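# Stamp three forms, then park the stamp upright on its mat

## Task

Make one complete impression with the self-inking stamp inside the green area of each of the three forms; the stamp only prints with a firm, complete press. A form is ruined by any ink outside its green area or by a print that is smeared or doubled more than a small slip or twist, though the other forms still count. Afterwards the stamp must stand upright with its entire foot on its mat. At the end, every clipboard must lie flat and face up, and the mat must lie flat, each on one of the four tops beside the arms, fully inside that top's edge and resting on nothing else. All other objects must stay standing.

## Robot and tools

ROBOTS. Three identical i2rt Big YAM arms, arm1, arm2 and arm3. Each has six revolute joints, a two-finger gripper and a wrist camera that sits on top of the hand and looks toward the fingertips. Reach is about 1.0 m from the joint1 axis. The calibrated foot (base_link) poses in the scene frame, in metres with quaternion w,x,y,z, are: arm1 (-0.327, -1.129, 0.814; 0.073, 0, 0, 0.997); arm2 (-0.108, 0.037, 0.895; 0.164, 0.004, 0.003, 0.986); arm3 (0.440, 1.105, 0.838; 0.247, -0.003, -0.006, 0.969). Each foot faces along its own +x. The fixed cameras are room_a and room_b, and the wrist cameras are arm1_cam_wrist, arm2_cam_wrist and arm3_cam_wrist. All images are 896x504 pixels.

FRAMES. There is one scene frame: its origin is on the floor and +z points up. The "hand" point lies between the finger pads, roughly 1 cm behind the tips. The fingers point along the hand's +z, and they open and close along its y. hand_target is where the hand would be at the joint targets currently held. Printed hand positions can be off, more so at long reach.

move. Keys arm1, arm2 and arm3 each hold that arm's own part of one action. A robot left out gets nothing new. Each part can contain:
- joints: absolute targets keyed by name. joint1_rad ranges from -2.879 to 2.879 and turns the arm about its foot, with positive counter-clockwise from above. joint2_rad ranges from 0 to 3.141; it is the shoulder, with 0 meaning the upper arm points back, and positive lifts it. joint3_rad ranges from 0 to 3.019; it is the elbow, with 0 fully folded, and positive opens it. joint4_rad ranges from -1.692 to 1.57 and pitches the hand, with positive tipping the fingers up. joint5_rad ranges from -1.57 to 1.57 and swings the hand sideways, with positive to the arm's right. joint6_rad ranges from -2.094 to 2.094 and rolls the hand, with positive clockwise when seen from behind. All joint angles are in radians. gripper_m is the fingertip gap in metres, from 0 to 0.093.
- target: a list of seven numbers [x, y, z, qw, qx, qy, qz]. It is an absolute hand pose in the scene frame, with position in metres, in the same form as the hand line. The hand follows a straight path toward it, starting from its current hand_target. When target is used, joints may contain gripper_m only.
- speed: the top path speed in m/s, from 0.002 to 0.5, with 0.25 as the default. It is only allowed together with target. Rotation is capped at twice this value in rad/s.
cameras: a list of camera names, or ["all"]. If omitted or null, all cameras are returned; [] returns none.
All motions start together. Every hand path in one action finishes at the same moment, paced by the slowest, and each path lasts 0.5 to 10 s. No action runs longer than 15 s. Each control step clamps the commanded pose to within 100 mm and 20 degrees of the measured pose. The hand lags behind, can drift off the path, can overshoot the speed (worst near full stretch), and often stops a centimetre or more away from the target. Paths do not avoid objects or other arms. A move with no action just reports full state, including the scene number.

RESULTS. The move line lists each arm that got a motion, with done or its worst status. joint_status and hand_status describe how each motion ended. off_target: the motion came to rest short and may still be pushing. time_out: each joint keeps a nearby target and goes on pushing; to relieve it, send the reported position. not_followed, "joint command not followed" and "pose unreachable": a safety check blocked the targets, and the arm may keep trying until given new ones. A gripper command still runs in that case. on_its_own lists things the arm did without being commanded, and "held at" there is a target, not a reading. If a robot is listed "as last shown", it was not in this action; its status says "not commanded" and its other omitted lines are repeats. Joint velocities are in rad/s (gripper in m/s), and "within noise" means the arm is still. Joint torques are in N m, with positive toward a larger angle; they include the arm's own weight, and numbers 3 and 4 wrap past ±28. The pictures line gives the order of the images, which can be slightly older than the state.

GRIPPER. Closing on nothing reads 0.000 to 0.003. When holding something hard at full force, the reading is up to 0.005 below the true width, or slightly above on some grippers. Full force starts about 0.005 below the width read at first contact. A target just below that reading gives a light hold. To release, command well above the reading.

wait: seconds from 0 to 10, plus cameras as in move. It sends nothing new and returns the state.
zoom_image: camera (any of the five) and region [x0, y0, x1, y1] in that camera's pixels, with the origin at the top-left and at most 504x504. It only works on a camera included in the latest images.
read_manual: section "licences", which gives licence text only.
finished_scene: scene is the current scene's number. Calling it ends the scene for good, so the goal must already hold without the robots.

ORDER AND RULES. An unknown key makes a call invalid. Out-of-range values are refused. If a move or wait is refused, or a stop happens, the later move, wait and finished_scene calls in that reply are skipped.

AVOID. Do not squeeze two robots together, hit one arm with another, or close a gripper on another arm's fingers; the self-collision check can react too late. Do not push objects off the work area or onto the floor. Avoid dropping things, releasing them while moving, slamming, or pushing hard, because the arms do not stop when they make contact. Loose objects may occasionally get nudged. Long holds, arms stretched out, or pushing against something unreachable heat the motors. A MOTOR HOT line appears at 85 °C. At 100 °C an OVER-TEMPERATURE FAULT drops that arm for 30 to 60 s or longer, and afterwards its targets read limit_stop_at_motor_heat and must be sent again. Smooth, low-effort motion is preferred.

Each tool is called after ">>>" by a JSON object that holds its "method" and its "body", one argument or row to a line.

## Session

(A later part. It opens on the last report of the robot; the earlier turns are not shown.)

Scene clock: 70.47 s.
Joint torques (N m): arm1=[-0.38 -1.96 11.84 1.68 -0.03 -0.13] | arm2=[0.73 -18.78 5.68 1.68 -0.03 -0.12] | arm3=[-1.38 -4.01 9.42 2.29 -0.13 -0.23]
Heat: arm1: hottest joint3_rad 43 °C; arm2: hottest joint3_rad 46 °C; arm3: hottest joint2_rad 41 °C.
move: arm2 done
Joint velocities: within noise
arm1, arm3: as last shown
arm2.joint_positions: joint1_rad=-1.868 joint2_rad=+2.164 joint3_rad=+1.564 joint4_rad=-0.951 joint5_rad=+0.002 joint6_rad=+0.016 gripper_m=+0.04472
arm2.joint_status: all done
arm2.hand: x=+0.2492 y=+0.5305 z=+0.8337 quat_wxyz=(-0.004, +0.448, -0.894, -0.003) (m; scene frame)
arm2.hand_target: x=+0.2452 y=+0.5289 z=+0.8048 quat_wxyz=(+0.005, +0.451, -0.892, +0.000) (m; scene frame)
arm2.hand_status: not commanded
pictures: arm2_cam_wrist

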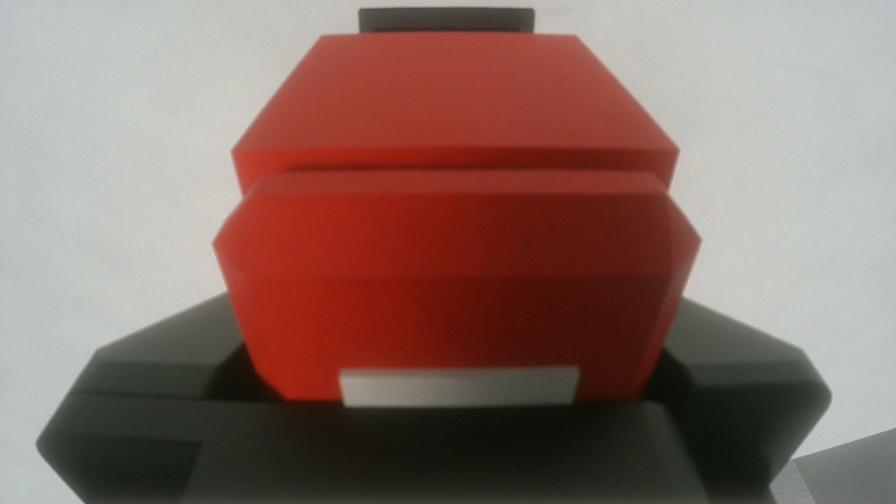

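Contact. Release, retreat, bring arm3.

>>> {"method": "move", "body": {
  "arm2": {"joints":{"joint2_rad":2.185,"gripper_m":0.055}},
  "cameras": []
}}

>>> {"method": "move", "body": {
  "arm2": {"joints":{"gripper_m":0.093}},
  "cameras": ["arm2_cam_wrist"]
}}

>>> {"method": "move", "body": {
  "arm2": {"target":[0.248,0.530,0.98,-0.001,0.448,-0.894,-0.002],"speed":0.15},
  "cameras": ["arm2_cam_wrist"]
}}

>>> {"method": "move", "body": {
  "arm2": {"joints":{"joint1_rad":0.3,"joint2_rad":0.9,"joint3_rad":1.35,"joint4_rad":-1.25}},
  "cameras": []
}}

>>> {"method": "move", "body": {
  "arm3": {"joints":{"joint1_rad":1.6,"joint2_rad":0.95,"joint3_rad":1.4,"joint4_rad":-1.25}},
  "cameras": ["arm3_cam_wrist","room_a"]
}}

Scene clock: 71.23 s.
Joint torques (N m): arm1=[-0.56 -2.02 11.82 1.69 -0.03 -0.13] | arm2=[0.62 -20.95 5.71 1.13 -0.07 -0.14] | arm3=[-1.14 -3.9 9.39 2.3 -0.11 -0.23]
Heat: arm1: hottest joint3_rad 43 °C; arm2: hottest joint3_rad 46 °C; arm3: hottest joint2_rad 41 °C.
move: arm2 done
Joint velocities: within noise
arm1, arm3: as last shown
arm2.joint_positions: joint1_rad=-1.868 joint2_rad=+2.165 joint3_rad=+1.564 joint4_rad=-0.937 joint5_rad=+0.002 joint6_rad=+0.016 gripper_m=+0.05493
arm2.joint_status: all done
arm2.hand: x=+0.2511 y=+0.5332 z=+0.8335 quat_wxyz=(-0.010, +0.448, -0.894, -0.007) (m; scene frame)
arm2.hand_target: x=+0.2485 y=+0.5334 z=+0.8204 quat_wxyz=(-0.006, +0.451, -0.892, -0.006) (m; scene frame)
arm2.hand_status: not commanded
pictures: none
No camera images: "cameras" was empty.

Scene clock: 71.90 s.
Joint torques (N m): arm1=[-0.38 -1.96 11.82 1.68 -0.04 -0.12] | arm2=[0.56 -20.42 5.83 1.47 -0.09 -0.07] | arm3=[-1.38 -3.9 9.46 2.4 -0.12 -0.22]
Heat: arm1: hottest joint3_rad 43 °C; arm2: hottest joint3_rad 46 °C; arm3: hottest joint2_rad 41 °C.
move: arm2 done
Joint velocities: within noise
arm1.joint_positions: joint1_rad=+0.189 joint2_rad=+0.943 joint3_rad=+1.350 joint4_rad=-1.261 joint5_rad=+0.006 joint6_rad=-0.235 gripper_m=+0.09288
arm1.joint_status: not commanded
arm1.hand: x=-0.6937 y=-1.1429 z=+1.2566 quat_wxyz=(-0.036, +0.928, +0.129, -0.349) (m; scene frame)
arm1.hand_target: x=-0.6976 y=-1.1473 z=+1.2558 quat_wxyz=(-0.034, +0.926, +0.135, -0.350) (m; scene frame)
arm1.hand_status: not commanded
arm2.joint_positions: joint1_rad=-1.868 joint2_rad=+2.165 joint3_rad=+1.564 joint4_rad=-0.937 joint5_rad=+0.002 joint6_rad=+0.016 gripper_m=+0.09285
arm2.joint_status: all done
arm2.hand: x=+0.2511 y=+0.5332 z=+0.8335 quat_wxyz=(-0.010, +0.448, -0.894, -0.007) (m; scene frame)
arm2.hand_target: x=+0.2485 y=+0.5334 z=+0.8204 quat_wxyz=(-0.006, +0.451, -0.892, -0.006) (m; scene frame)
arm2.hand_status: not commanded
arm3: as last shown
pictures: arm2_cam_wrist

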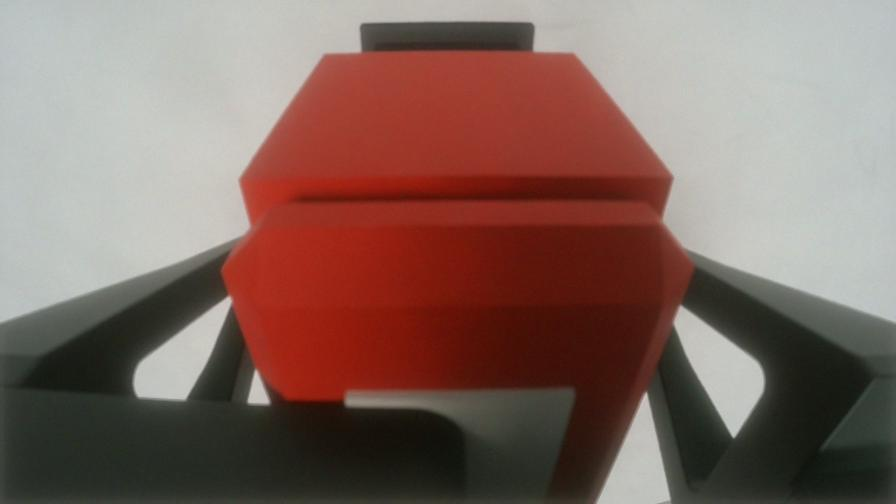

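Scene clock: 73.73 s.
Joint torques (N m): arm1=[-0.44 -1.9 11.82 1.68 -0.04 -0.13] | arm2=[0.21 -21.54 9.99 -0.28 0 -0.02] | arm3=[-1.2 -4.19 9.35 2.36 -0.11 -0.23]
Heat: arm1: hottest joint3_rad 43 °C; arm2: hottest joint3_rad 46 °C; arm3: hottest joint2_rad 41 °C.
move: arm2 off_target
Joint velocities: within noise
arm1, arm3: as last shown
arm2.joint_positions: joint1_rad=-1.868 joint2_rad=+1.986 joint3_rad=+1.652 joint4_rad=-1.244 joint5_rad=+0.002 joint6_rad=+0.016 gripper_m=+0.09293
arm2.joint_status: not commanded
arm2.hand: x=+0.2423 y=+0.5198 z=+0.9677 quat_wxyz=(+0.008, +0.448, -0.894, +0.003) (m; scene frame)
arm2.hand_target: x=+0.2476 y=+0.5295 z=+0.9799 quat_wxyz=(-0.001, +0.448, -0.894, -0.002) (m; scene frame)
arm2.hand_status: off_target (0.017 m and 1.1 deg from the pose sent, 0.147 m and 1.1 deg at the start)
pictures: arm2_cam_wrist

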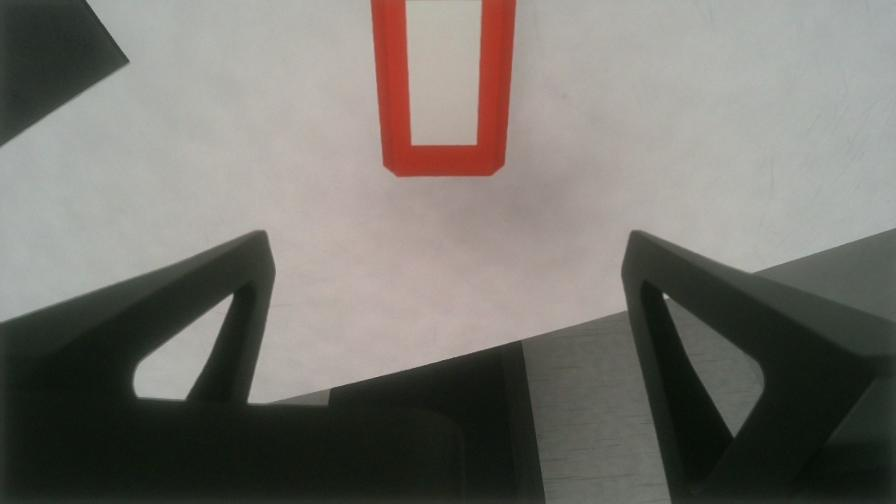

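Scene clock: 75.90 s.
Joint torques (N m): arm1=[-0.26 -1.9 11.81 1.69 -0.04 -0.13] | arm2=[0.85 -3.78 7.38 1.44 0.04 -0.1] | arm3=[-1.44 -4.19 9.44 2.36 -0.11 -0.21]
Heat: arm1: hottest joint3_rad 43 °C; arm2: hottest joint3_rad 46 °C; arm3: hottest joint2_rad 41 °C.
move: arm2 done
Joint velocities: within noise
arm1, arm3: as last shown
arm2.joint_positions: joint1_rad=+0.289 joint2_rad=+0.897 joint3_rad=+1.355 joint4_rad=-1.245 joint5_rad=+0.001 joint6_rad=+0.005 gripper_m=+0.09294
arm2.joint_status: all done
arm2.hand: x=-0.4582 y=+0.0544 z=+1.3620 quat_wxyz=(-0.005, +0.922, -0.022, -0.387) (m; scene frame)
arm2.hand_target: x=-0.4584 y=+0.0506 z=+1.3571 quat_wxyz=(-0.003, +0.925, -0.018, -0.380) (m; scene frame)
arm2.hand_status: not commanded
pictures: none
No camera images: "cameras" was empty.

Scene clock: 78.03 s.
Joint torques (N m): arm1=[-0.38 -1.96 11.82 1.68 -0.03 -0.13] | arm2=[1.14 -3.31 7.46 1.47 0.05 -0.07] | arm3=[0.67 -5.77 13.52 2.17 -0.1 -0.21]
Heat: arm1: hottest joint3_rad 43 °C; arm2: hottest joint3_rad 46 °C; arm3: hottest joint2_rad 41 °C.
move: arm3 done
Joint velocities: within noise
arm1: as last shown
arm2.joint_positions: joint1_rad=+0.289 joint2_rad=+0.897 joint3_rad=+1.355 joint4_rad=-1.245 joint5_rad=+0.006 joint6_rad=+0.005 gripper_m=+0.09294
arm2.joint_status: not commanded
arm2.hand: x=-0.4582 y=+0.0552 z=+1.3620 quat_wxyz=(-0.007, +0.922, -0.023, -0.387) (m; scene frame)
arm2.hand_target: x=-0.4584 y=+0.0514 z=+1.3571 quat_wxyz=(-0.005, +0.925, -0.019, -0.380) (m; scene frame)
arm2.hand_status: not commanded
arm3.joint_positions: joint1_rad=+1.590 joint2_rad=+0.954 joint3_rad=+1.349 joint4_rad=-1.267 joint5_rad=+0.001 joint6_rad=+0.006 gripper_m=+0.09399
arm3.joint_status: all done
arm3.hand: x=+0.2650 y=+0.7740 z=+1.2708 quat_wxyz=(+0.176, +0.807, +0.486, -0.286) (m; scene frame)
arm3.hand_target: x=+0.2666 y=+0.7692 z=+1.3014 quat_wxyz=(+0.193, +0.790, +0.489, -0.316) (m; scene frame)
arm3.hand_status: not commanded
pictures: arm3_cam_wrist, room_a

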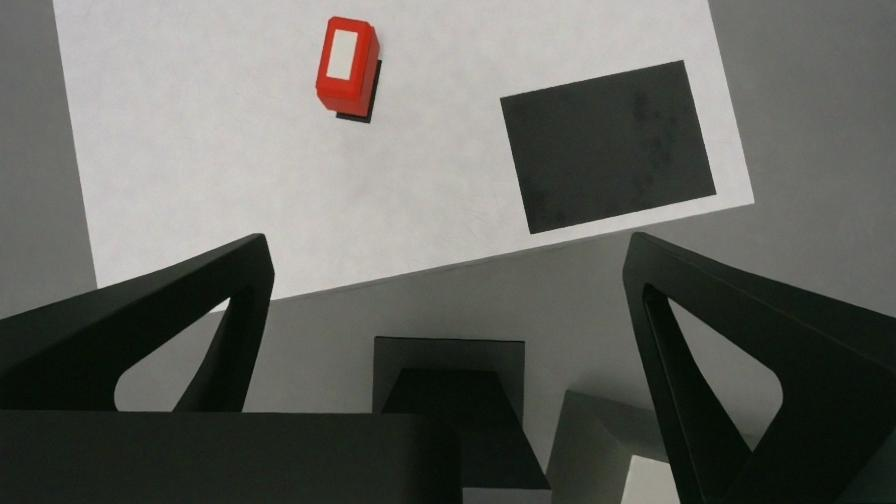

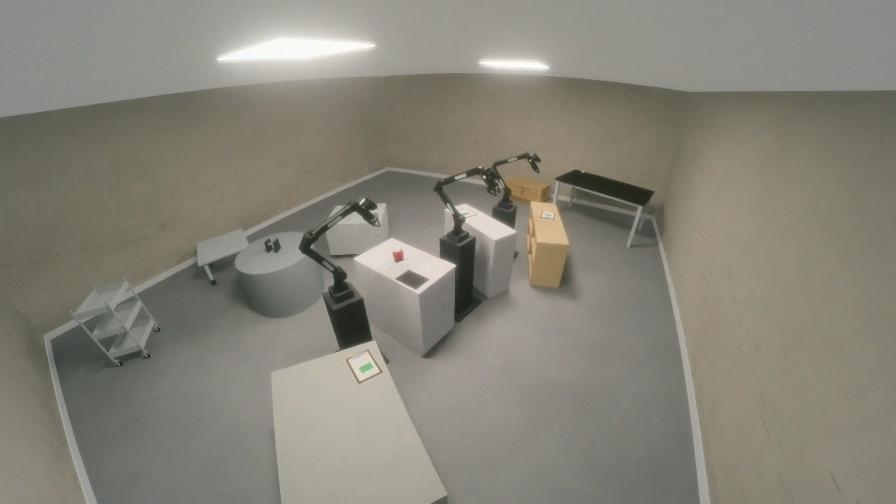

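>>> {"method": "move", "body": {
  "arm3": {"joints":{"joint1_rad":1.783,"joint2_rad":1.96,"joint3_rad":1.715,"joint4_rad":-1.27,"joint6_rad":0.36}},
  "cameras": ["arm3_cam_wrist"]
}}

Scene clock: 81.63 s.
Joint torques (N m): arm1=[-0.32 -1.96 11.85 1.66 -0.04 -0.12] | arm2=[1.14 -3.78 7.38 1.52 0.02 -0.06] | arm3=[-0.38 -20.13 10.29 -0.09 -0.06 0.1]
Heat: arm1: hottest joint3_rad 43 °C; arm2: hottest joint3_rad 46 °C; arm3: hottest joint2_rad 41 °C.
move: arm3 done
Joint velocities: within noise
arm1, arm2: as last shown
arm3.joint_positions: joint1_rad=+1.780 joint2_rad=+1.960 joint3_rad=+1.691 joint4_rad=-1.266 joint5_rad=+0.001 joint6_rad=+0.341 gripper_m=+0.09399
arm3.joint_status: all done
arm3.hand: x=+0.2648 y=+0.5242 z=+0.9392 quat_wxyz=(+0.010, +0.892, +0.452, -0.007) (m; scene frame)
arm3.hand_target: x=+0.2646 y=+0.5163 z=+0.9481 quat_wxyz=(+0.018, +0.895, +0.445, -0.014) (m; scene frame)
arm3.hand_status: not commanded
pictures: arm3_cam_wrist

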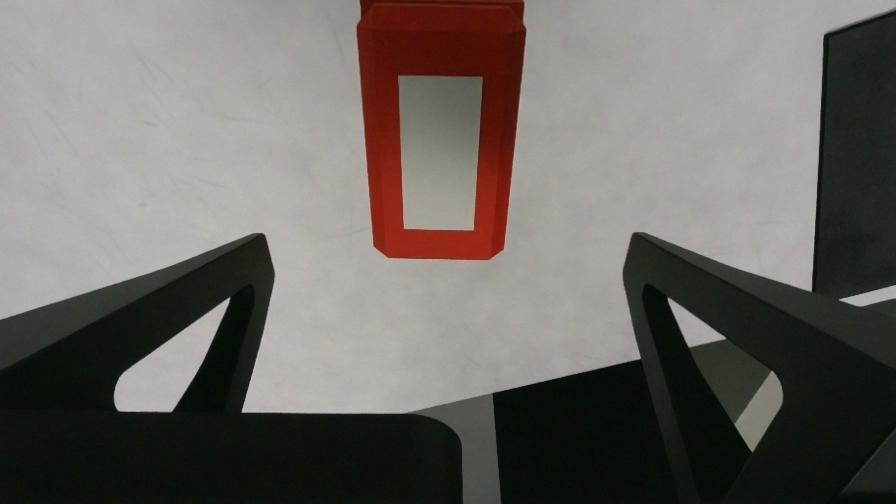

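>>> {"method": "move", "body": {
  "arm3": {"joints":{"joint1_rad":1.796,"joint2_rad":2.07,"joint3_rad":1.598,"joint4_rad":-1.042}},
  "cameras": ["arm3_cam_wrist"]
}}

Scene clock: 83.17 s.
Joint torques (N m): arm1=[-0.32 -1.96 11.82 1.69 -0.03 -0.13] | arm2=[1.32 -3.9 7.51 1.62 0.07 -0.09] | arm3=[0.03 -20.95 7.61 0.9 -0.06 0.09]
Heat: arm1: hottest joint3_rad 43 °C; arm2: hottest joint3_rad 46 °C; arm3: hottest joint2_rad 41 °C.
move: arm3 done
Joint velocities: within noise
arm1, arm2: as last shown
arm3.joint_positions: joint1_rad=+1.787 joint2_rad=+2.077 joint3_rad=+1.601 joint4_rad=-1.057 joint5_rad=+0.001 joint6_rad=+0.341 gripper_m=+0.09399
arm3.joint_status: all done
arm3.hand: x=+0.2674 y=+0.5162 z=+0.8390 quat_wxyz=(+0.011, +0.890, +0.455, -0.007) (m; scene frame)
arm3.hand_target: x=+0.2721 y=+0.5115 z=+0.8425 quat_wxyz=(+0.018, +0.892, +0.451, -0.013) (m; scene frame)
arm3.hand_status: not commanded
pictures: arm3_cam_wrist

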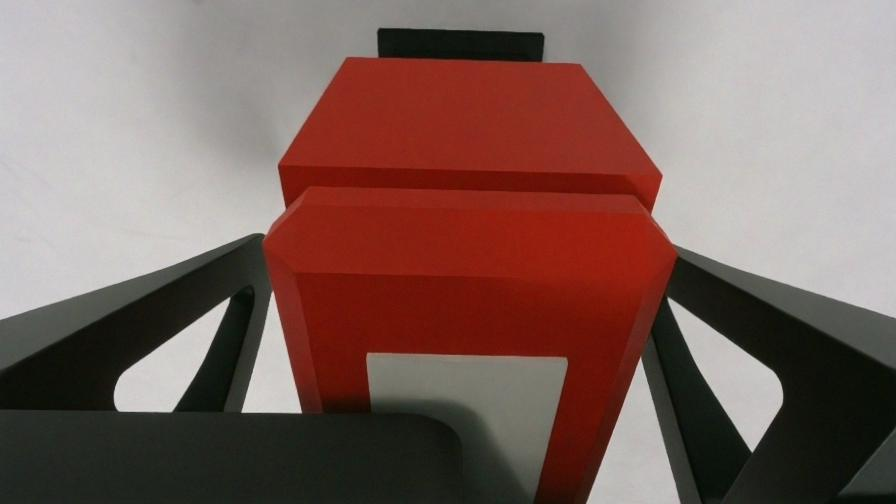

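>>> {"method": "move", "body": {
  "arm3": {"joints":{"joint2_rad":2.085,"joint3_rad":1.562,"joint4_rad":-1.030,"joint6_rad":0.375}},
  "cameras": ["arm3_cam_wrist"]
}}

Scene clock: 84.13 s.
Joint torques (N m): arm1=[-0.32 -2.02 11.82 1.68 -0.04 -0.13] | arm2=[0.73 -3.37 7.49 1.54 0.06 -0.09] | arm3=[0.67 -19.49 6.42 0.58 -0.05 0.11]
Heat: arm1: hottest joint3_rad 43 °C; arm2: hottest joint3_rad 46 °C; arm3: hottest joint2_rad 41 °C.
move: arm3 done
Joint velocities: within noise
arm1, arm2: as last shown
arm3.joint_positions: joint1_rad=+1.787 joint2_rad=+2.077 joint3_rad=+1.578 joint4_rad=-1.043 joint5_rad=+0.001 joint6_rad=+0.357 gripper_m=+0.09399
arm3.joint_status: all done
arm3.hand: x=+0.2693 y=+0.5227 z=+0.8310 quat_wxyz=(+0.007, +0.894, +0.448, -0.004) (m; scene frame)
arm3.hand_target: x=+0.2762 y=+0.5256 z=+0.8214 quat_wxyz=(+0.004, +0.896, +0.444, +0.000) (m; scene frame)
arm3.hand_status: not commanded
pictures: arm3_cam_wrist

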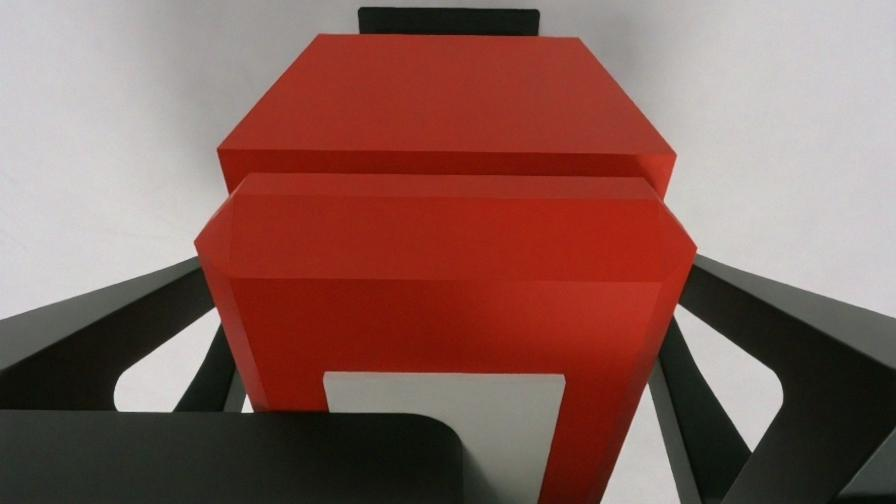

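>>> {"method": "move", "body": {
  "arm3": {"joints":{"gripper_m":0.036}},
  "cameras": ["arm3_cam_wrist"]
}}

>>> {"method": "move", "body": {
  "arm3": {"joints":{"joint2_rad":1.92,"joint3_rad":1.66,"joint4_rad":-1.28}},
  "cameras": ["arm3_cam_wrist"]
}}

Scene clock: 84.90 s.
Joint torques (N m): arm1=[-0.44 -1.96 11.84 1.68 -0.04 -0.13] | arm2=[1.32 -3.43 7.45 1.58 0.02 -0.04] | arm3=[0.56 -19.66 6.53 0.59 -0.06 0.09]
Heat: arm1: hottest joint3_rad 43 °C; arm2: hottest joint3_rad 46 °C; arm3: hottest joint2_rad 42 °C.
move: arm3 off_target
Joint velocities: within noise
arm1, arm2: as last shown
arm3.joint_positions: joint1_rad=+1.787 joint2_rad=+2.076 joint3_rad=+1.578 joint4_rad=-1.042 joint5_rad=+0.001 joint6_rad=+0.358 gripper_m=+0.04576
arm3.joint_status: gripper_m off_target (ended at +0.04579, target +0.03600)
arm3.hand: x=+0.2692 y=+0.5220 z=+0.8321 quat_wxyz=(+0.009, +0.894, +0.448, -0.005) (m; scene frame)
arm3.hand_target: x=+0.2763 y=+0.5259 z=+0.8214 quat_wxyz=(+0.003, +0.896, +0.444, +0.000) (m; scene frame)
arm3.hand_status: not commanded
pictures: arm3_cam_wrist

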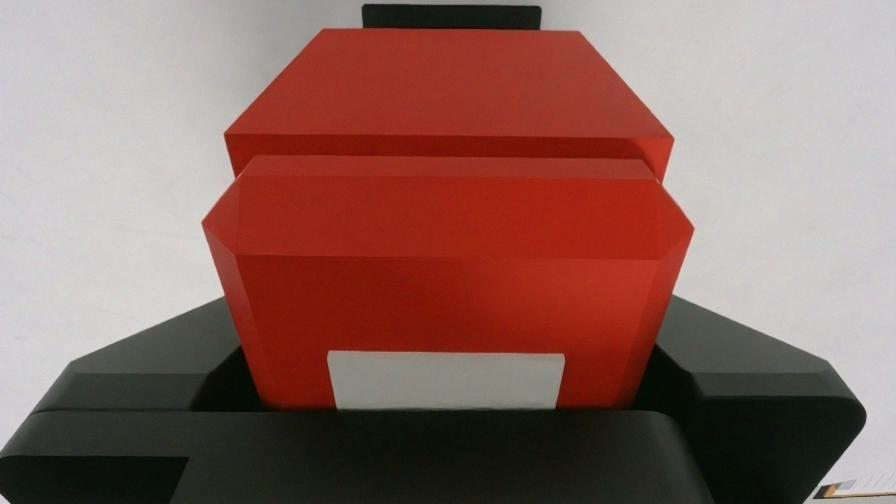

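Scene clock: 86.17 s.
Joint torques (N m): arm1=[-0.44 -1.96 11.85 1.69 -0.04 -0.12] | arm2=[1.14 -2.84 7.19 1.51 0.08 -0.05] | arm3=[0.26 -18.37 12.07 -0.64 -0.04 0.08]
Heat: arm1: hottest joint3_rad 43 °C; arm2: hottest joint3_rad 46 °C; arm3: hottest joint2_rad 42 °C.
move: arm3 done
Joint velocities: within noise
arm1.joint_positions: joint1_rad=+0.189 joint2_rad=+0.943 joint3_rad=+1.350 joint4_rad=-1.261 joint5_rad=+0.006 joint6_rad=-0.235 gripper_m=+0.09288
arm1.joint_status: not commanded
arm1.hand: x=-0.6937 y=-1.1429 z=+1.2566 quat_wxyz=(-0.036, +0.928, +0.129, -0.349) (m; scene frame)
arm1.hand_target: x=-0.6976 y=-1.1473 z=+1.2558 quat_wxyz=(-0.034, +0.926, +0.135, -0.350) (m; scene frame)
arm1.hand_status: not commanded
arm2: as last shown
arm3.joint_positions: joint1_rad=+1.787 joint2_rad=+1.913 joint3_rad=+1.613 joint4_rad=-1.266 joint5_rad=+0.001 joint6_rad=+0.358 gripper_m=+0.04576
arm3.joint_status: all done
arm3.hand: x=+0.2762 y=+0.5485 z=+0.9371 quat_wxyz=(-0.001, +0.894, +0.448, +0.004) (m; scene frame)
arm3.hand_target: x=+0.2778 y=+0.5341 z=+0.9505 quat_wxyz=(+0.009, +0.896, +0.444, -0.005) (m; scene frame)
arm3.hand_status: not commanded
pictures: arm3_cam_wrist

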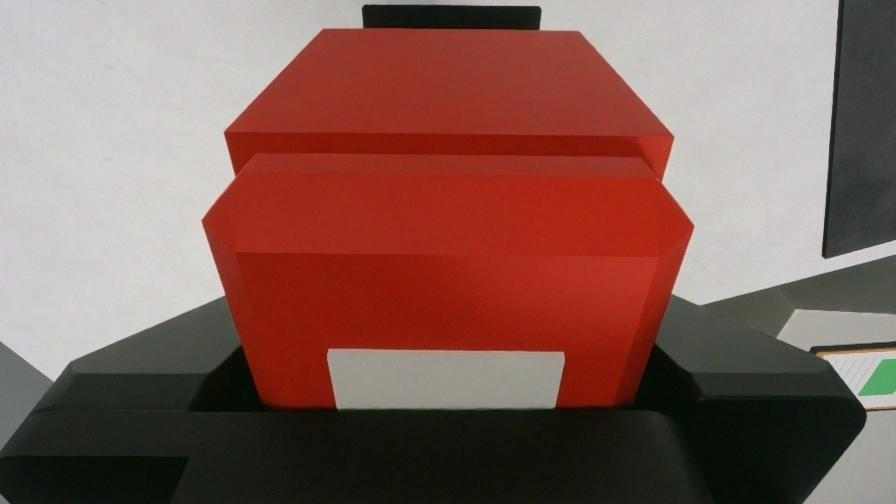

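>>> {"method": "move", "body": {
  "arm3": {"joints":{"joint1_rad":-0.183,"joint2_rad":1.8,"joint3_rad":1.55,"joint4_rad":-1.3,"joint6_rad":1.5}},
  "cameras": ["room_a"]
}}

>>> {"method": "move", "body": {
  "arm3": {"joints":{"joint1_rad":-0.183,"joint2_rad":2.20,"joint3_rad":1.26,"joint4_rad":-0.57,"joint6_rad":1.535}},
  "cameras": ["arm3_cam_wrist","room_a"]
}}

>>> {"method": "zoom_image", "body": {
  "camera": "room_a",
  "region": [320, 320, 420, 400]
}}

Scene clock: 89.27 s.
Joint torques (N m): arm1=[-0.38 -1.96 11.82 1.68 -0.04 -0.13] | arm2=[0.85 -3.49 7.38 1.72 0.04 -0.05] | arm3=[-0.91 -18.78 7.65 -0.61 -0.02 0.11]
Heat: arm1: hottest joint3_rad 43 °C; arm2: hottest joint3_rad 46 °C; arm3: hottest joint2_rad 42 °C.
move: arm3 done
Joint velocities: within noise
arm1, arm2: as last shown
arm3.joint_positions: joint1_rad=-0.184 joint2_rad=+1.814 joint3_rad=+1.561 joint4_rad=-1.289 joint5_rad=+0.001 joint6_rad=+1.481 gripper_m=+0.04568
arm3.joint_status: all done
arm3.hand: x=+0.0081 y=+1.4554 z=+0.9785 quat_wxyz=(-0.001, +0.469, -0.883, -0.016) (m; scene frame)
arm3.hand_target: x=+0.0130 y=+1.4505 z=+0.9816 quat_wxyz=(-0.002, +0.461, -0.887, -0.011) (m; scene frame)
arm3.hand_status: not commanded
pictures: room_a

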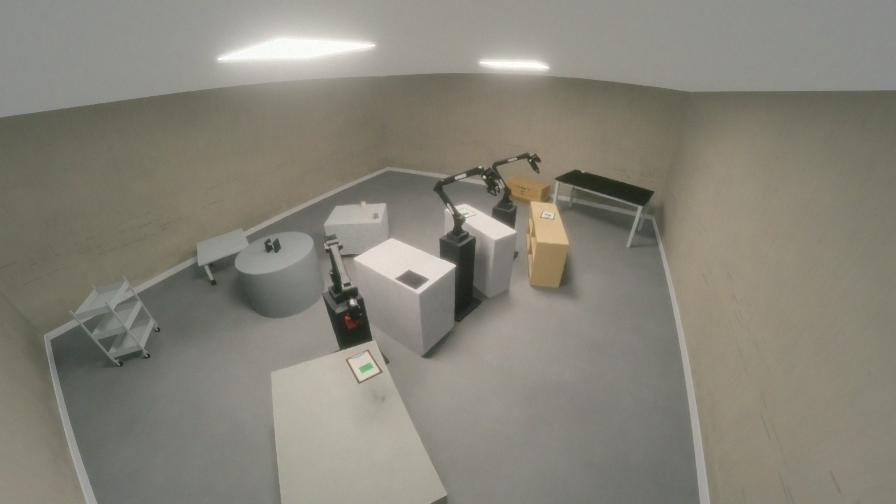

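Scene clock: 90.80 s.
Joint torques (N m): arm1=[-0.38 -1.9 11.84 1.68 -0.04 -0.13] | arm2=[0.5 -3.43 7.56 1.61 0 -0.08] | arm3=[-0.5 -18.43 6.23 0.47 0 0.1]
Heat: arm1: hottest joint3_rad 43 °C; arm2: hottest joint3_rad 46 °C; arm3: hottest joint2_rad 42 °C.
move: arm3 done
Joint velocities: within noise
arm1, arm2: as last shown
arm3.joint_positions: joint1_rad=-0.184 joint2_rad=+2.203 joint3_rad=+1.242 joint4_rad=-0.582 joint5_rad=+0.001 joint6_rad=+1.518 gripper_m=+0.04568
arm3.joint_status: all done
arm3.hand: x=+0.0337 y=+1.4397 z=+0.6752 quat_wxyz=(-0.001, +0.453, -0.891, -0.016) (m; scene frame)
arm3.hand_target: x=+0.0225 y=+1.4477 z=+0.6811 quat_wxyz=(+0.007, +0.445, -0.895, -0.030) (m; scene frame)
arm3.hand_status: not commanded
pictures: arm3_cam_wrist, room_a

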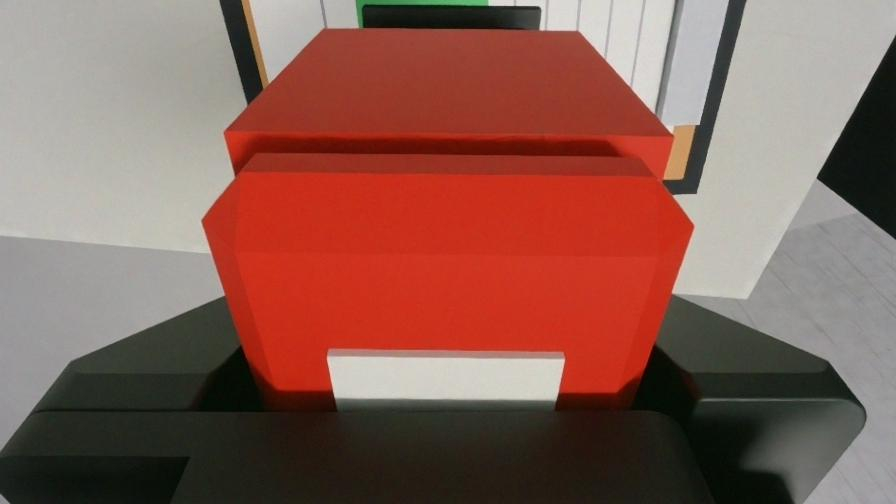

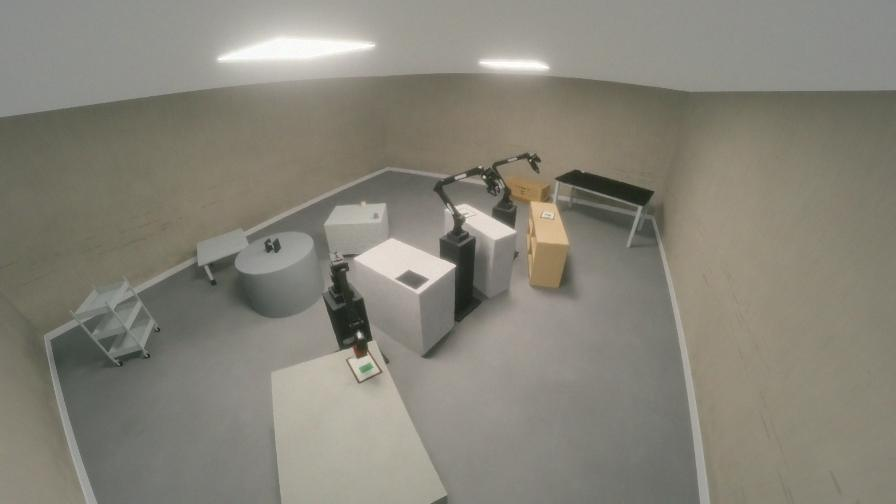

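Scaled by 5.040 from the camera's 896x504 image, which has a finer 1280x720 frame.

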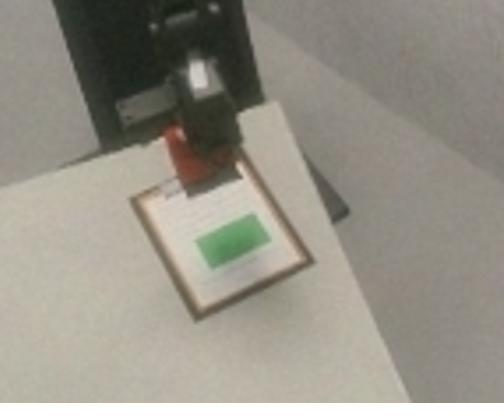

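>>> {"method": "move", "body": {
  "arm3": {"joints":{"joint2_rad":2.42,"joint3_rad":1.395,"joint4_rad":-0.50,"joint6_rad":1.478}},
  "cameras": ["arm3_cam_wrist","room_a"]
}}

>>> {"method": "zoom_image", "body": {
  "camera": "room_a",
  "region": [330, 330, 400, 390]
}}

Scene clock: 92.47 s.
Joint torques (N m): arm1=[-0.5 -1.96 11.84 1.69 -0.04 -0.13] | arm2=[0.85 -3.25 7.51 1.37 0.04 -0.08] | arm3=[-0.56 -20.84 6.09 0.14 0 -0.21]
Heat: arm1: hottest joint3_rad 43 °C; arm2: hottest joint3_rad 46 °C; arm3: hottest joint2_rad 43 °C.
move: arm3 done
Joint velocities: within noise
arm1: as last shown
arm2.joint_positions: joint1_rad=+0.289 joint2_rad=+0.897 joint3_rad=+1.355 joint4_rad=-1.245 joint5_rad=+0.006 joint6_rad=+0.005 gripper_m=+0.09294
arm2.joint_status: not commanded
arm2.hand: x=-0.4582 y=+0.0552 z=+1.3620 quat_wxyz=(-0.007, +0.922, -0.023, -0.387) (m; scene frame)
arm2.hand_target: x=-0.4584 y=+0.0514 z=+1.3571 quat_wxyz=(-0.005, +0.925, -0.019, -0.380) (m; scene frame)
arm2.hand_status: not commanded
arm3.joint_positions: joint1_rad=-0.184 joint2_rad=+2.433 joint3_rad=+1.368 joint4_rad=-0.507 joint5_rad=+0.001 joint6_rad=+1.506 gripper_m=+0.04569
arm3.joint_status: all done
arm3.hand: x=+0.0250 y=+1.4483 z=+0.5835 quat_wxyz=(-0.007, +0.458, -0.889, -0.002) (m; scene frame)
arm3.hand_target: x=+0.0074 y=+1.4614 z=+0.5957 quat_wxyz=(+0.003, +0.467, -0.884, -0.023) (m; scene frame)
arm3.hand_status: not commanded
pictures: arm3_cam_wrist, room_a

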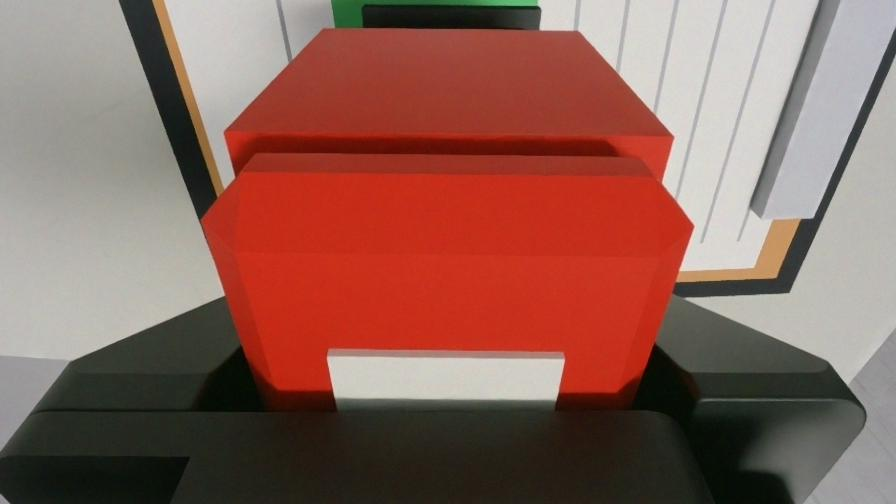

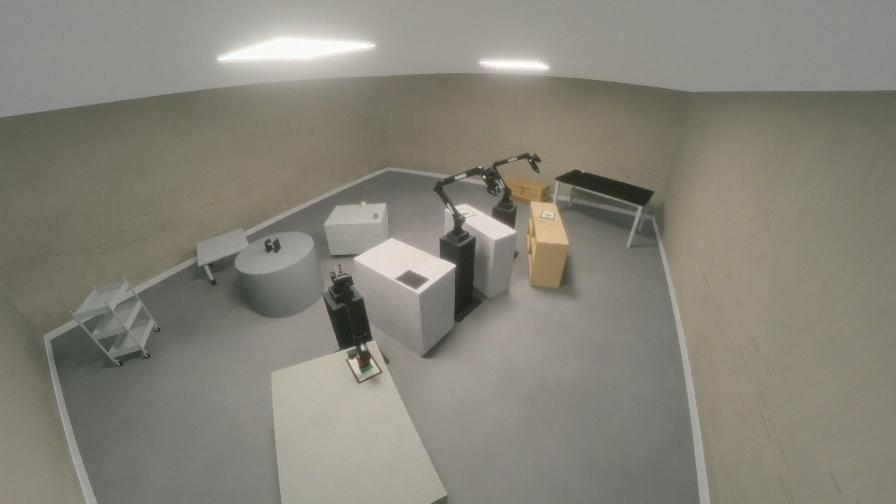

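Scaled by 7.200 from the camera's 896x504 image, which has a finer 1280x720 frame.

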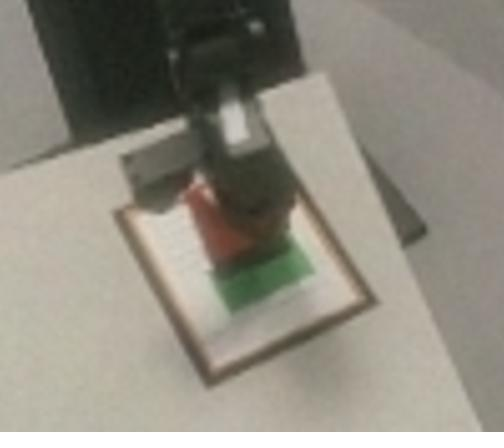

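>>> {"method": "move", "body": {
  "arm3": {"joints":{"joint2_rad":2.47,"joint3_rad":1.418,"joint4_rad":-0.475}},
  "cameras": ["arm3_cam_wrist"]
}}

>>> {"method": "move", "body": {
  "arm3": {"joints":{"joint2_rad":2.57,"joint3_rad":1.42,"joint4_rad":-0.447}},
  "cameras": ["arm3_cam_wrist"]
}}

Scene clock: 93.87 s.
Joint torques (N m): arm1=[-0.44 -2.02 11.81 1.68 -0.04 -0.13] | arm2=[0.56 -2.78 7.51 1.61 0.03 -0.08] | arm3=[-0.79 -18.9 6.54 0.44 -0.01 -0.21]
Heat: arm1: hottest joint3_rad 43 °C; arm2: hottest joint3_rad 46 °C; arm3: hottest joint2_rad 43 °C.
move: arm3 done
Joint velocities: within noise
arm1, arm2: as last shown
arm3.joint_positions: joint1_rad=-0.184 joint2_rad=+2.460 joint3_rad=+1.384 joint4_rad=-0.487 joint5_rad=+0.001 joint6_rad=+1.506 gripper_m=+0.04569
arm3.joint_status: all done
arm3.hand: x=+0.0224 y=+1.4506 z=+0.5724 quat_wxyz=(-0.005, +0.458, -0.889, -0.006) (m; scene frame)
arm3.hand_target: x=+0.0074 y=+1.4618 z=+0.5736 quat_wxyz=(+0.003, +0.466, -0.884, -0.023) (m; scene frame)
arm3.hand_status: not commanded
pictures: arm3_cam_wrist

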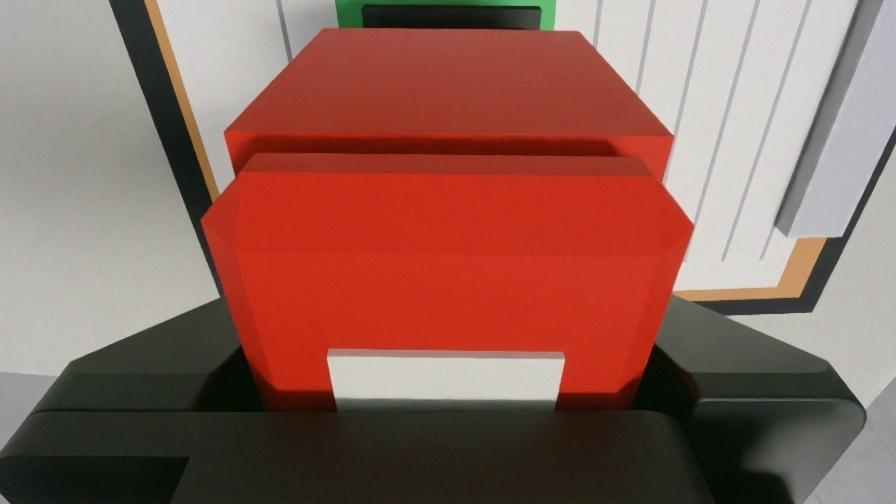

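Scene clock: 94.73 s.
Joint torques (N m): arm1=[-0.44 -1.96 11.82 1.69 -0.04 -0.12] | arm2=[1.38 -3.9 7.61 1.7 0.05 -0.08] | arm3=[-0.85 -16.56 4.62 0.14 -0.01 -0.21]
Heat: arm1: hottest joint3_rad 43 °C; arm2: hottest joint3_rad 46 °C; arm3: hottest joint2_rad 43 °C.
move: arm3 done
Joint velocities: within noise
arm1, arm2: as last shown
arm3.joint_positions: joint1_rad=-0.184 joint2_rad=+2.528 joint3_rad=+1.407 joint4_rad=-0.453 joint5_rad=+0.001 joint6_rad=+1.500 gripper_m=+0.04569
arm3.joint_status: all done
arm3.hand: x=+0.0274 y=+1.4471 z=+0.5413 quat_wxyz=(-0.007, +0.461, -0.887, -0.001) (m; scene frame)
arm3.hand_target: x=+0.0343 y=+1.4409 z=+0.5220 quat_wxyz=(-0.011, +0.469, -0.883, +0.010) (m; scene frame)
arm3.hand_status: not commanded
pictures: arm3_cam_wrist

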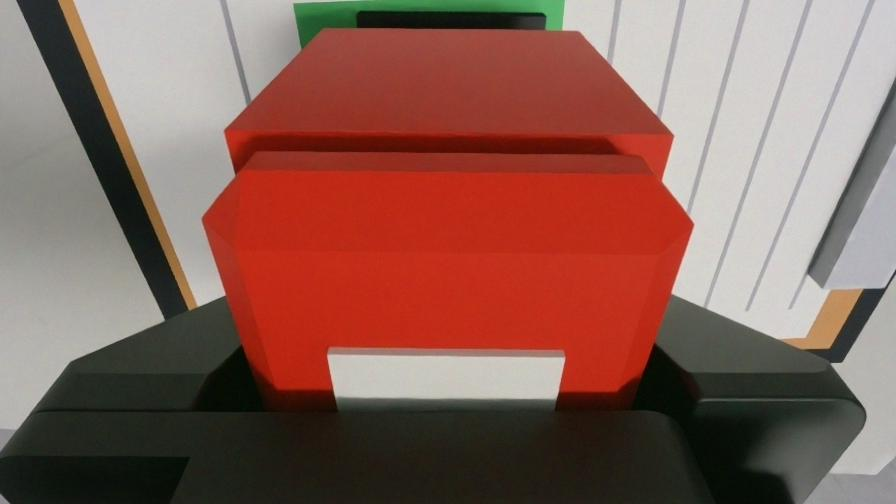

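>>> {"method": "move", "body": {
  "arm3": {"joints":{"joint2_rad":2.76,"joint3_rad":1.40,"joint4_rad":-0.445}},
  "cameras": ["arm3_cam_wrist"]
}}

Scene clock: 96.87 s.
Joint torques (N m): arm1=[-0.32 -1.9 11.82 1.68 -0.04 -0.13] | arm2=[2.02 -4.07 7.46 1.33 0.05 -0.06] | arm3=[-0.67 -6.71 1.2 -0.4 0.09 -0.19]
Heat: arm1: hottest joint3_rad 43 °C; arm2: hottest joint3_rad 46 °C; arm3: hottest joint2_rad 43 °C.
move: arm3 time_out
Joint velocities: within noise
arm1, arm2: as last shown
arm3.joint_positions: joint1_rad=-0.184 joint2_rad=+2.580 joint3_rad=+1.428 joint4_rad=-0.441 joint5_rad=+0.000 joint6_rad=+1.501 gripper_m=+0.04570
arm3.joint_status: joint2_rad time_out (moved +0.052 of +0.232); the others done
arm3.on_its_own: joint2_rad reads +2.580 and still pushes toward +2.760 since a time_out
arm3.hand: x=+0.0334 y=+1.4422 z=+0.5179 quat_wxyz=(-0.010, +0.460, -0.888, +0.008) (m; scene frame)
arm3.hand_target: x=+0.1167 y=+1.3755 z=+0.4340 quat_wxyz=(-0.052, +0.464, -0.878, +0.105) (m; scene frame)
arm3.hand_status: not commanded
pictures: arm3_cam_wrist

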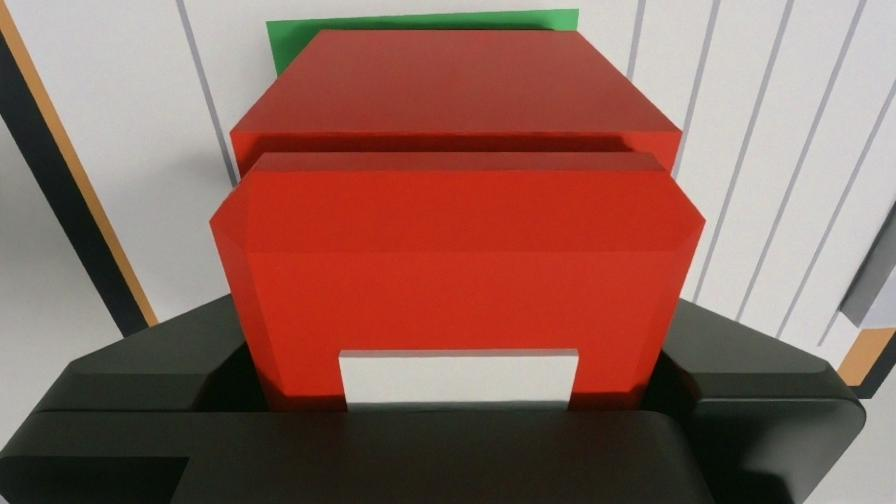

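>>> {"method": "move", "body": {
  "arm3": {"joints":{"joint2_rad":2.85,"joint3_rad":1.41,"joint4_rad":-0.44}},
  "cameras": ["arm3_cam_wrist"]
}}

Scene clock: 99.27 s.
Joint torques (N m): arm1=[-0.38 -1.96 11.81 1.68 -0.04 -0.13] | arm2=[1.2 -3.43 7.45 1.57 0.03 -0.08] | arm3=[-0.85 -1.44 1.47 0.01 0.08 -0.23]
Heat: arm1: hottest joint3_rad 43 °C; arm2: hottest joint3_rad 46 °C; arm3: hottest joint2_rad 43 °C.
move: arm3 time_out
Joint velocities: within noise
arm1, arm2: as last shown
arm3.joint_positions: joint1_rad=-0.184 joint2_rad=+2.601 joint3_rad=+1.434 joint4_rad=-0.445 joint5_rad=+0.000 joint6_rad=+1.503 gripper_m=+0.04572
arm3.joint_status: joint2_rad time_out (moved +0.020 of +0.270); the others done
arm3.on_its_own: joint2_rad reads +2.601 and still pushes toward +2.850 since a time_out
arm3.hand: x=+0.0388 y=+1.4380 z=+0.5084 quat_wxyz=(-0.014, +0.459, -0.888, +0.017) (m; scene frame)
arm3.hand_target: x=+0.1503 y=+1.3487 z=+0.3997 quat_wxyz=(-0.067, +0.461, -0.874, +0.140) (m; scene frame)
arm3.hand_status: not commanded
pictures: arm3_cam_wrist

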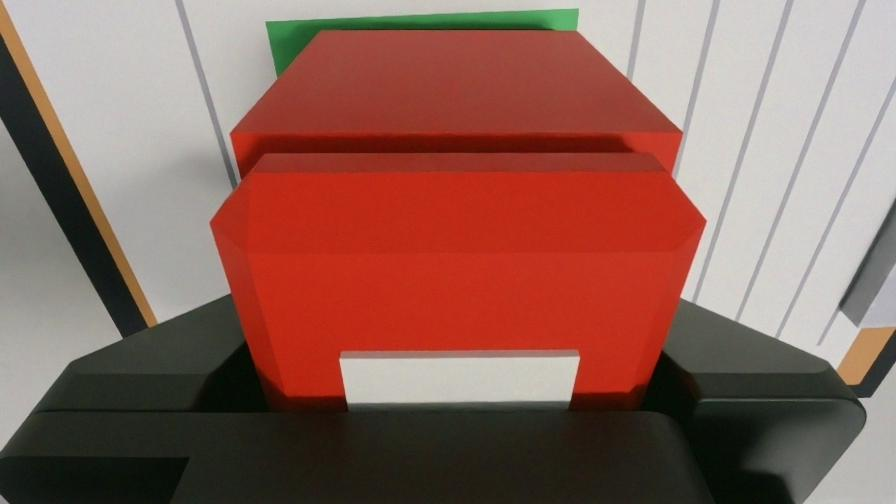

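Bottomed with no change. Release carefully.

>>> {"method": "move", "body": {
  "arm3": {"joints":{"joint2_rad":2.57,"joint3_rad":1.45,"joint4_rad":-0.45}},
  "cameras": []
}}

>>> {"method": "move", "body": {
  "arm3": {"joints":{"joint2_rad":2.46,"joint3_rad":1.43,"joint4_rad":-0.52}},
  "cameras": []
}}

>>> {"method": "move", "body": {
  "arm3": {"joints":{"joint2_rad":2.2,"joint3_rad":1.40,"joint4_rad":-0.72}},
  "cameras": ["arm3_cam_wrist","room_a"]
}}

>>> {"method": "zoom_image", "body": {
  "camera": "room_a",
  "region": [330, 330, 400, 390]
}}

Scene clock: 100.60 s.
Joint torques (N m): arm1=[-0.38 -1.9 11.82 1.69 -0.04 -0.13] | arm2=[-0.03 -3.43 7.21 1.61 0.1 -0.06] | arm3=[-0.62 -18.61 4.08 0.38 0.1 -0.21]
Heat: arm1: hottest joint3_rad 43 °C; arm2: hottest joint3_rad 46 °C; arm3: hottest joint2_rad 43 °C.
move: arm3 done
Joint velocities: within noise
arm1.joint_positions: joint1_rad=+0.189 joint2_rad=+0.943 joint3_rad=+1.350 joint4_rad=-1.261 joint5_rad=+0.006 joint6_rad=-0.235 gripper_m=+0.09288
arm1.joint_status: not commanded
arm1.hand: x=-0.6937 y=-1.1429 z=+1.2566 quat_wxyz=(-0.036, +0.928, +0.129, -0.349) (m; scene frame)
arm1.hand_target: x=-0.6976 y=-1.1473 z=+1.2558 quat_wxyz=(-0.034, +0.926, +0.135, -0.350) (m; scene frame)
arm1.hand_status: not commanded
arm2.joint_positions: joint1_rad=+0.289 joint2_rad=+0.897 joint3_rad=+1.355 joint4_rad=-1.245 joint5_rad=+0.004 joint6_rad=+0.005 gripper_m=+0.09294
arm2.joint_status: not commanded
arm2.hand: x=-0.4582 y=+0.0549 z=+1.3620 quat_wxyz=(-0.006, +0.922, -0.023, -0.387) (m; scene frame)
arm2.hand_target: x=-0.4584 y=+0.0511 z=+1.3571 quat_wxyz=(-0.004, +0.925, -0.019, -0.380) (m; scene frame)
arm2.hand_status: not commanded
arm3.joint_positions: joint1_rad=-0.184 joint2_rad=+2.548 joint3_rad=+1.445 joint4_rad=-0.461 joint5_rad=+0.000 joint6_rad=+1.492 gripper_m=+0.04572
arm3.joint_status: all done
arm3.hand: x=+0.0182 y=+1.4543 z=+0.5373 quat_wxyz=(-0.005, +0.464, -0.886, -0.005) (m; scene frame)
arm3.hand_target: x=+0.0210 y=+1.4517 z=+0.5267 quat_wxyz=(-0.006, +0.471, -0.882, -0.003) (m; scene frame)
arm3.hand_status: not commanded
pictures: none
No camera images: "cameras" was empty.

Scene clock: 101.53 s.
Joint torques (N m): arm1=[-0.38 -2.02 11.81 1.69 -0.04 -0.13] | arm2=[1.44 -2.84 7.38 1.46 0.01 -0.1] | arm3=[-0.38 -21.36 3.56 -0.62 0.09 -0.19]
Heat: arm1: hottest joint3_rad 43 °C; arm2: hottest joint3_rad 46 °C; arm3: hottest joint2_rad 43 °C.
move: arm3 done
Joint velocities: within noise
arm1, arm2: as last shown
arm3.joint_positions: joint1_rad=-0.184 joint2_rad=+2.475 joint3_rad=+1.437 joint4_rad=-0.507 joint5_rad=+0.000 joint6_rad=+1.492 gripper_m=+0.04572
arm3.joint_status: all done
arm3.hand: x=+0.0065 y=+1.4632 z=+0.5748 quat_wxyz=(-0.001, +0.464, -0.885, -0.015) (m; scene frame)
arm3.hand_target: x=+0.0076 y=+1.4617 z=+0.5811 quat_wxyz=(-0.002, +0.471, -0.882, -0.012) (m; scene frame)
arm3.hand_status: not commanded
pictures: none
No camera images: "cameras" was empty.

Scene clock: 102.97 s.
Joint torques (N m): arm1=[-0.32 -1.96 11.81 1.68 -0.04 -0.13] | arm2=[1.08 -3.66 7.45 1.51 0.03 -0.07] | arm3=[-0.62 -19.55 6.43 -0.5 0.08 -0.22]
Heat: arm1: hottest joint3_rad 43 °C; arm2: hottest joint3_rad 46 °C; arm3: hottest joint2_rad 43 °C.
move: arm3 done
Joint velocities: within noise
arm1, arm2: as last shown
arm3.joint_positions: joint1_rad=-0.184 joint2_rad=+2.195 joint3_rad=+1.395 joint4_rad=-0.709 joint5_rad=+0.000 joint6_rad=+1.492 gripper_m=+0.04572
arm3.joint_status: all done
arm3.hand: x=-0.0081 y=+1.4727 z=+0.7168 quat_wxyz=(+0.006, +0.464, -0.885, -0.031) (m; scene frame)
arm3.hand_target: x=-0.0071 y=+1.4714 z=+0.7154 quat_wxyz=(+0.003, +0.471, -0.882, -0.025) (m; scene frame)
arm3.hand_status: not commanded
pictures: arm3_cam_wrist, room_a

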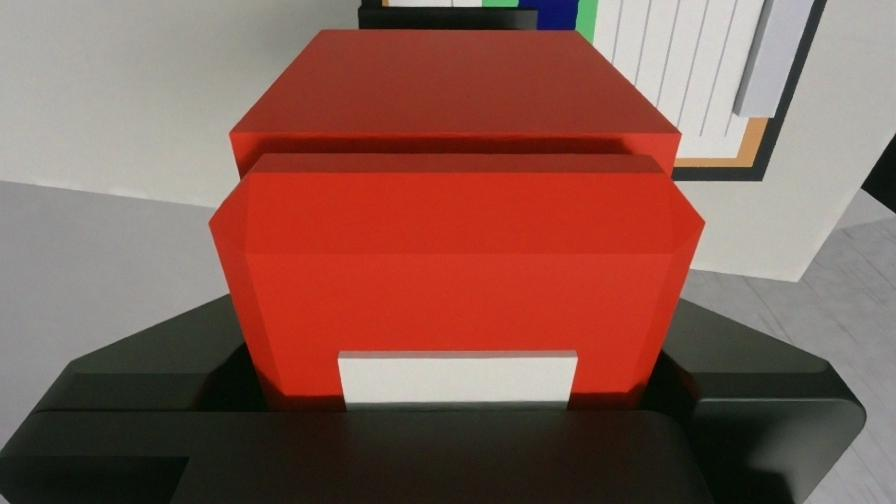

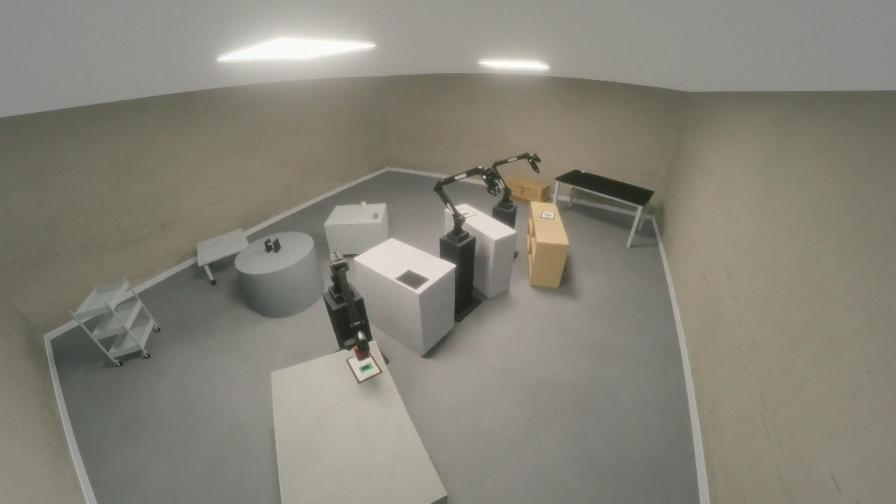

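Scaled by 7.200 from the camera's 896x504 image, which has a finer 1280x720 frame.

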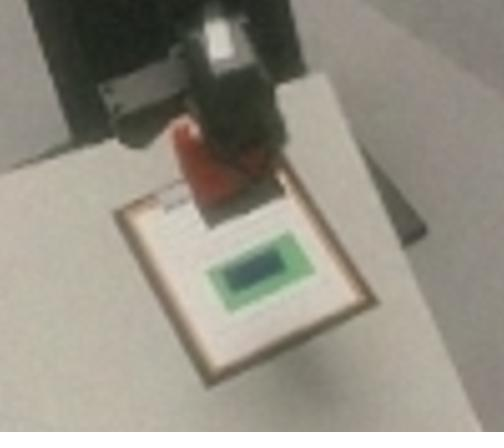

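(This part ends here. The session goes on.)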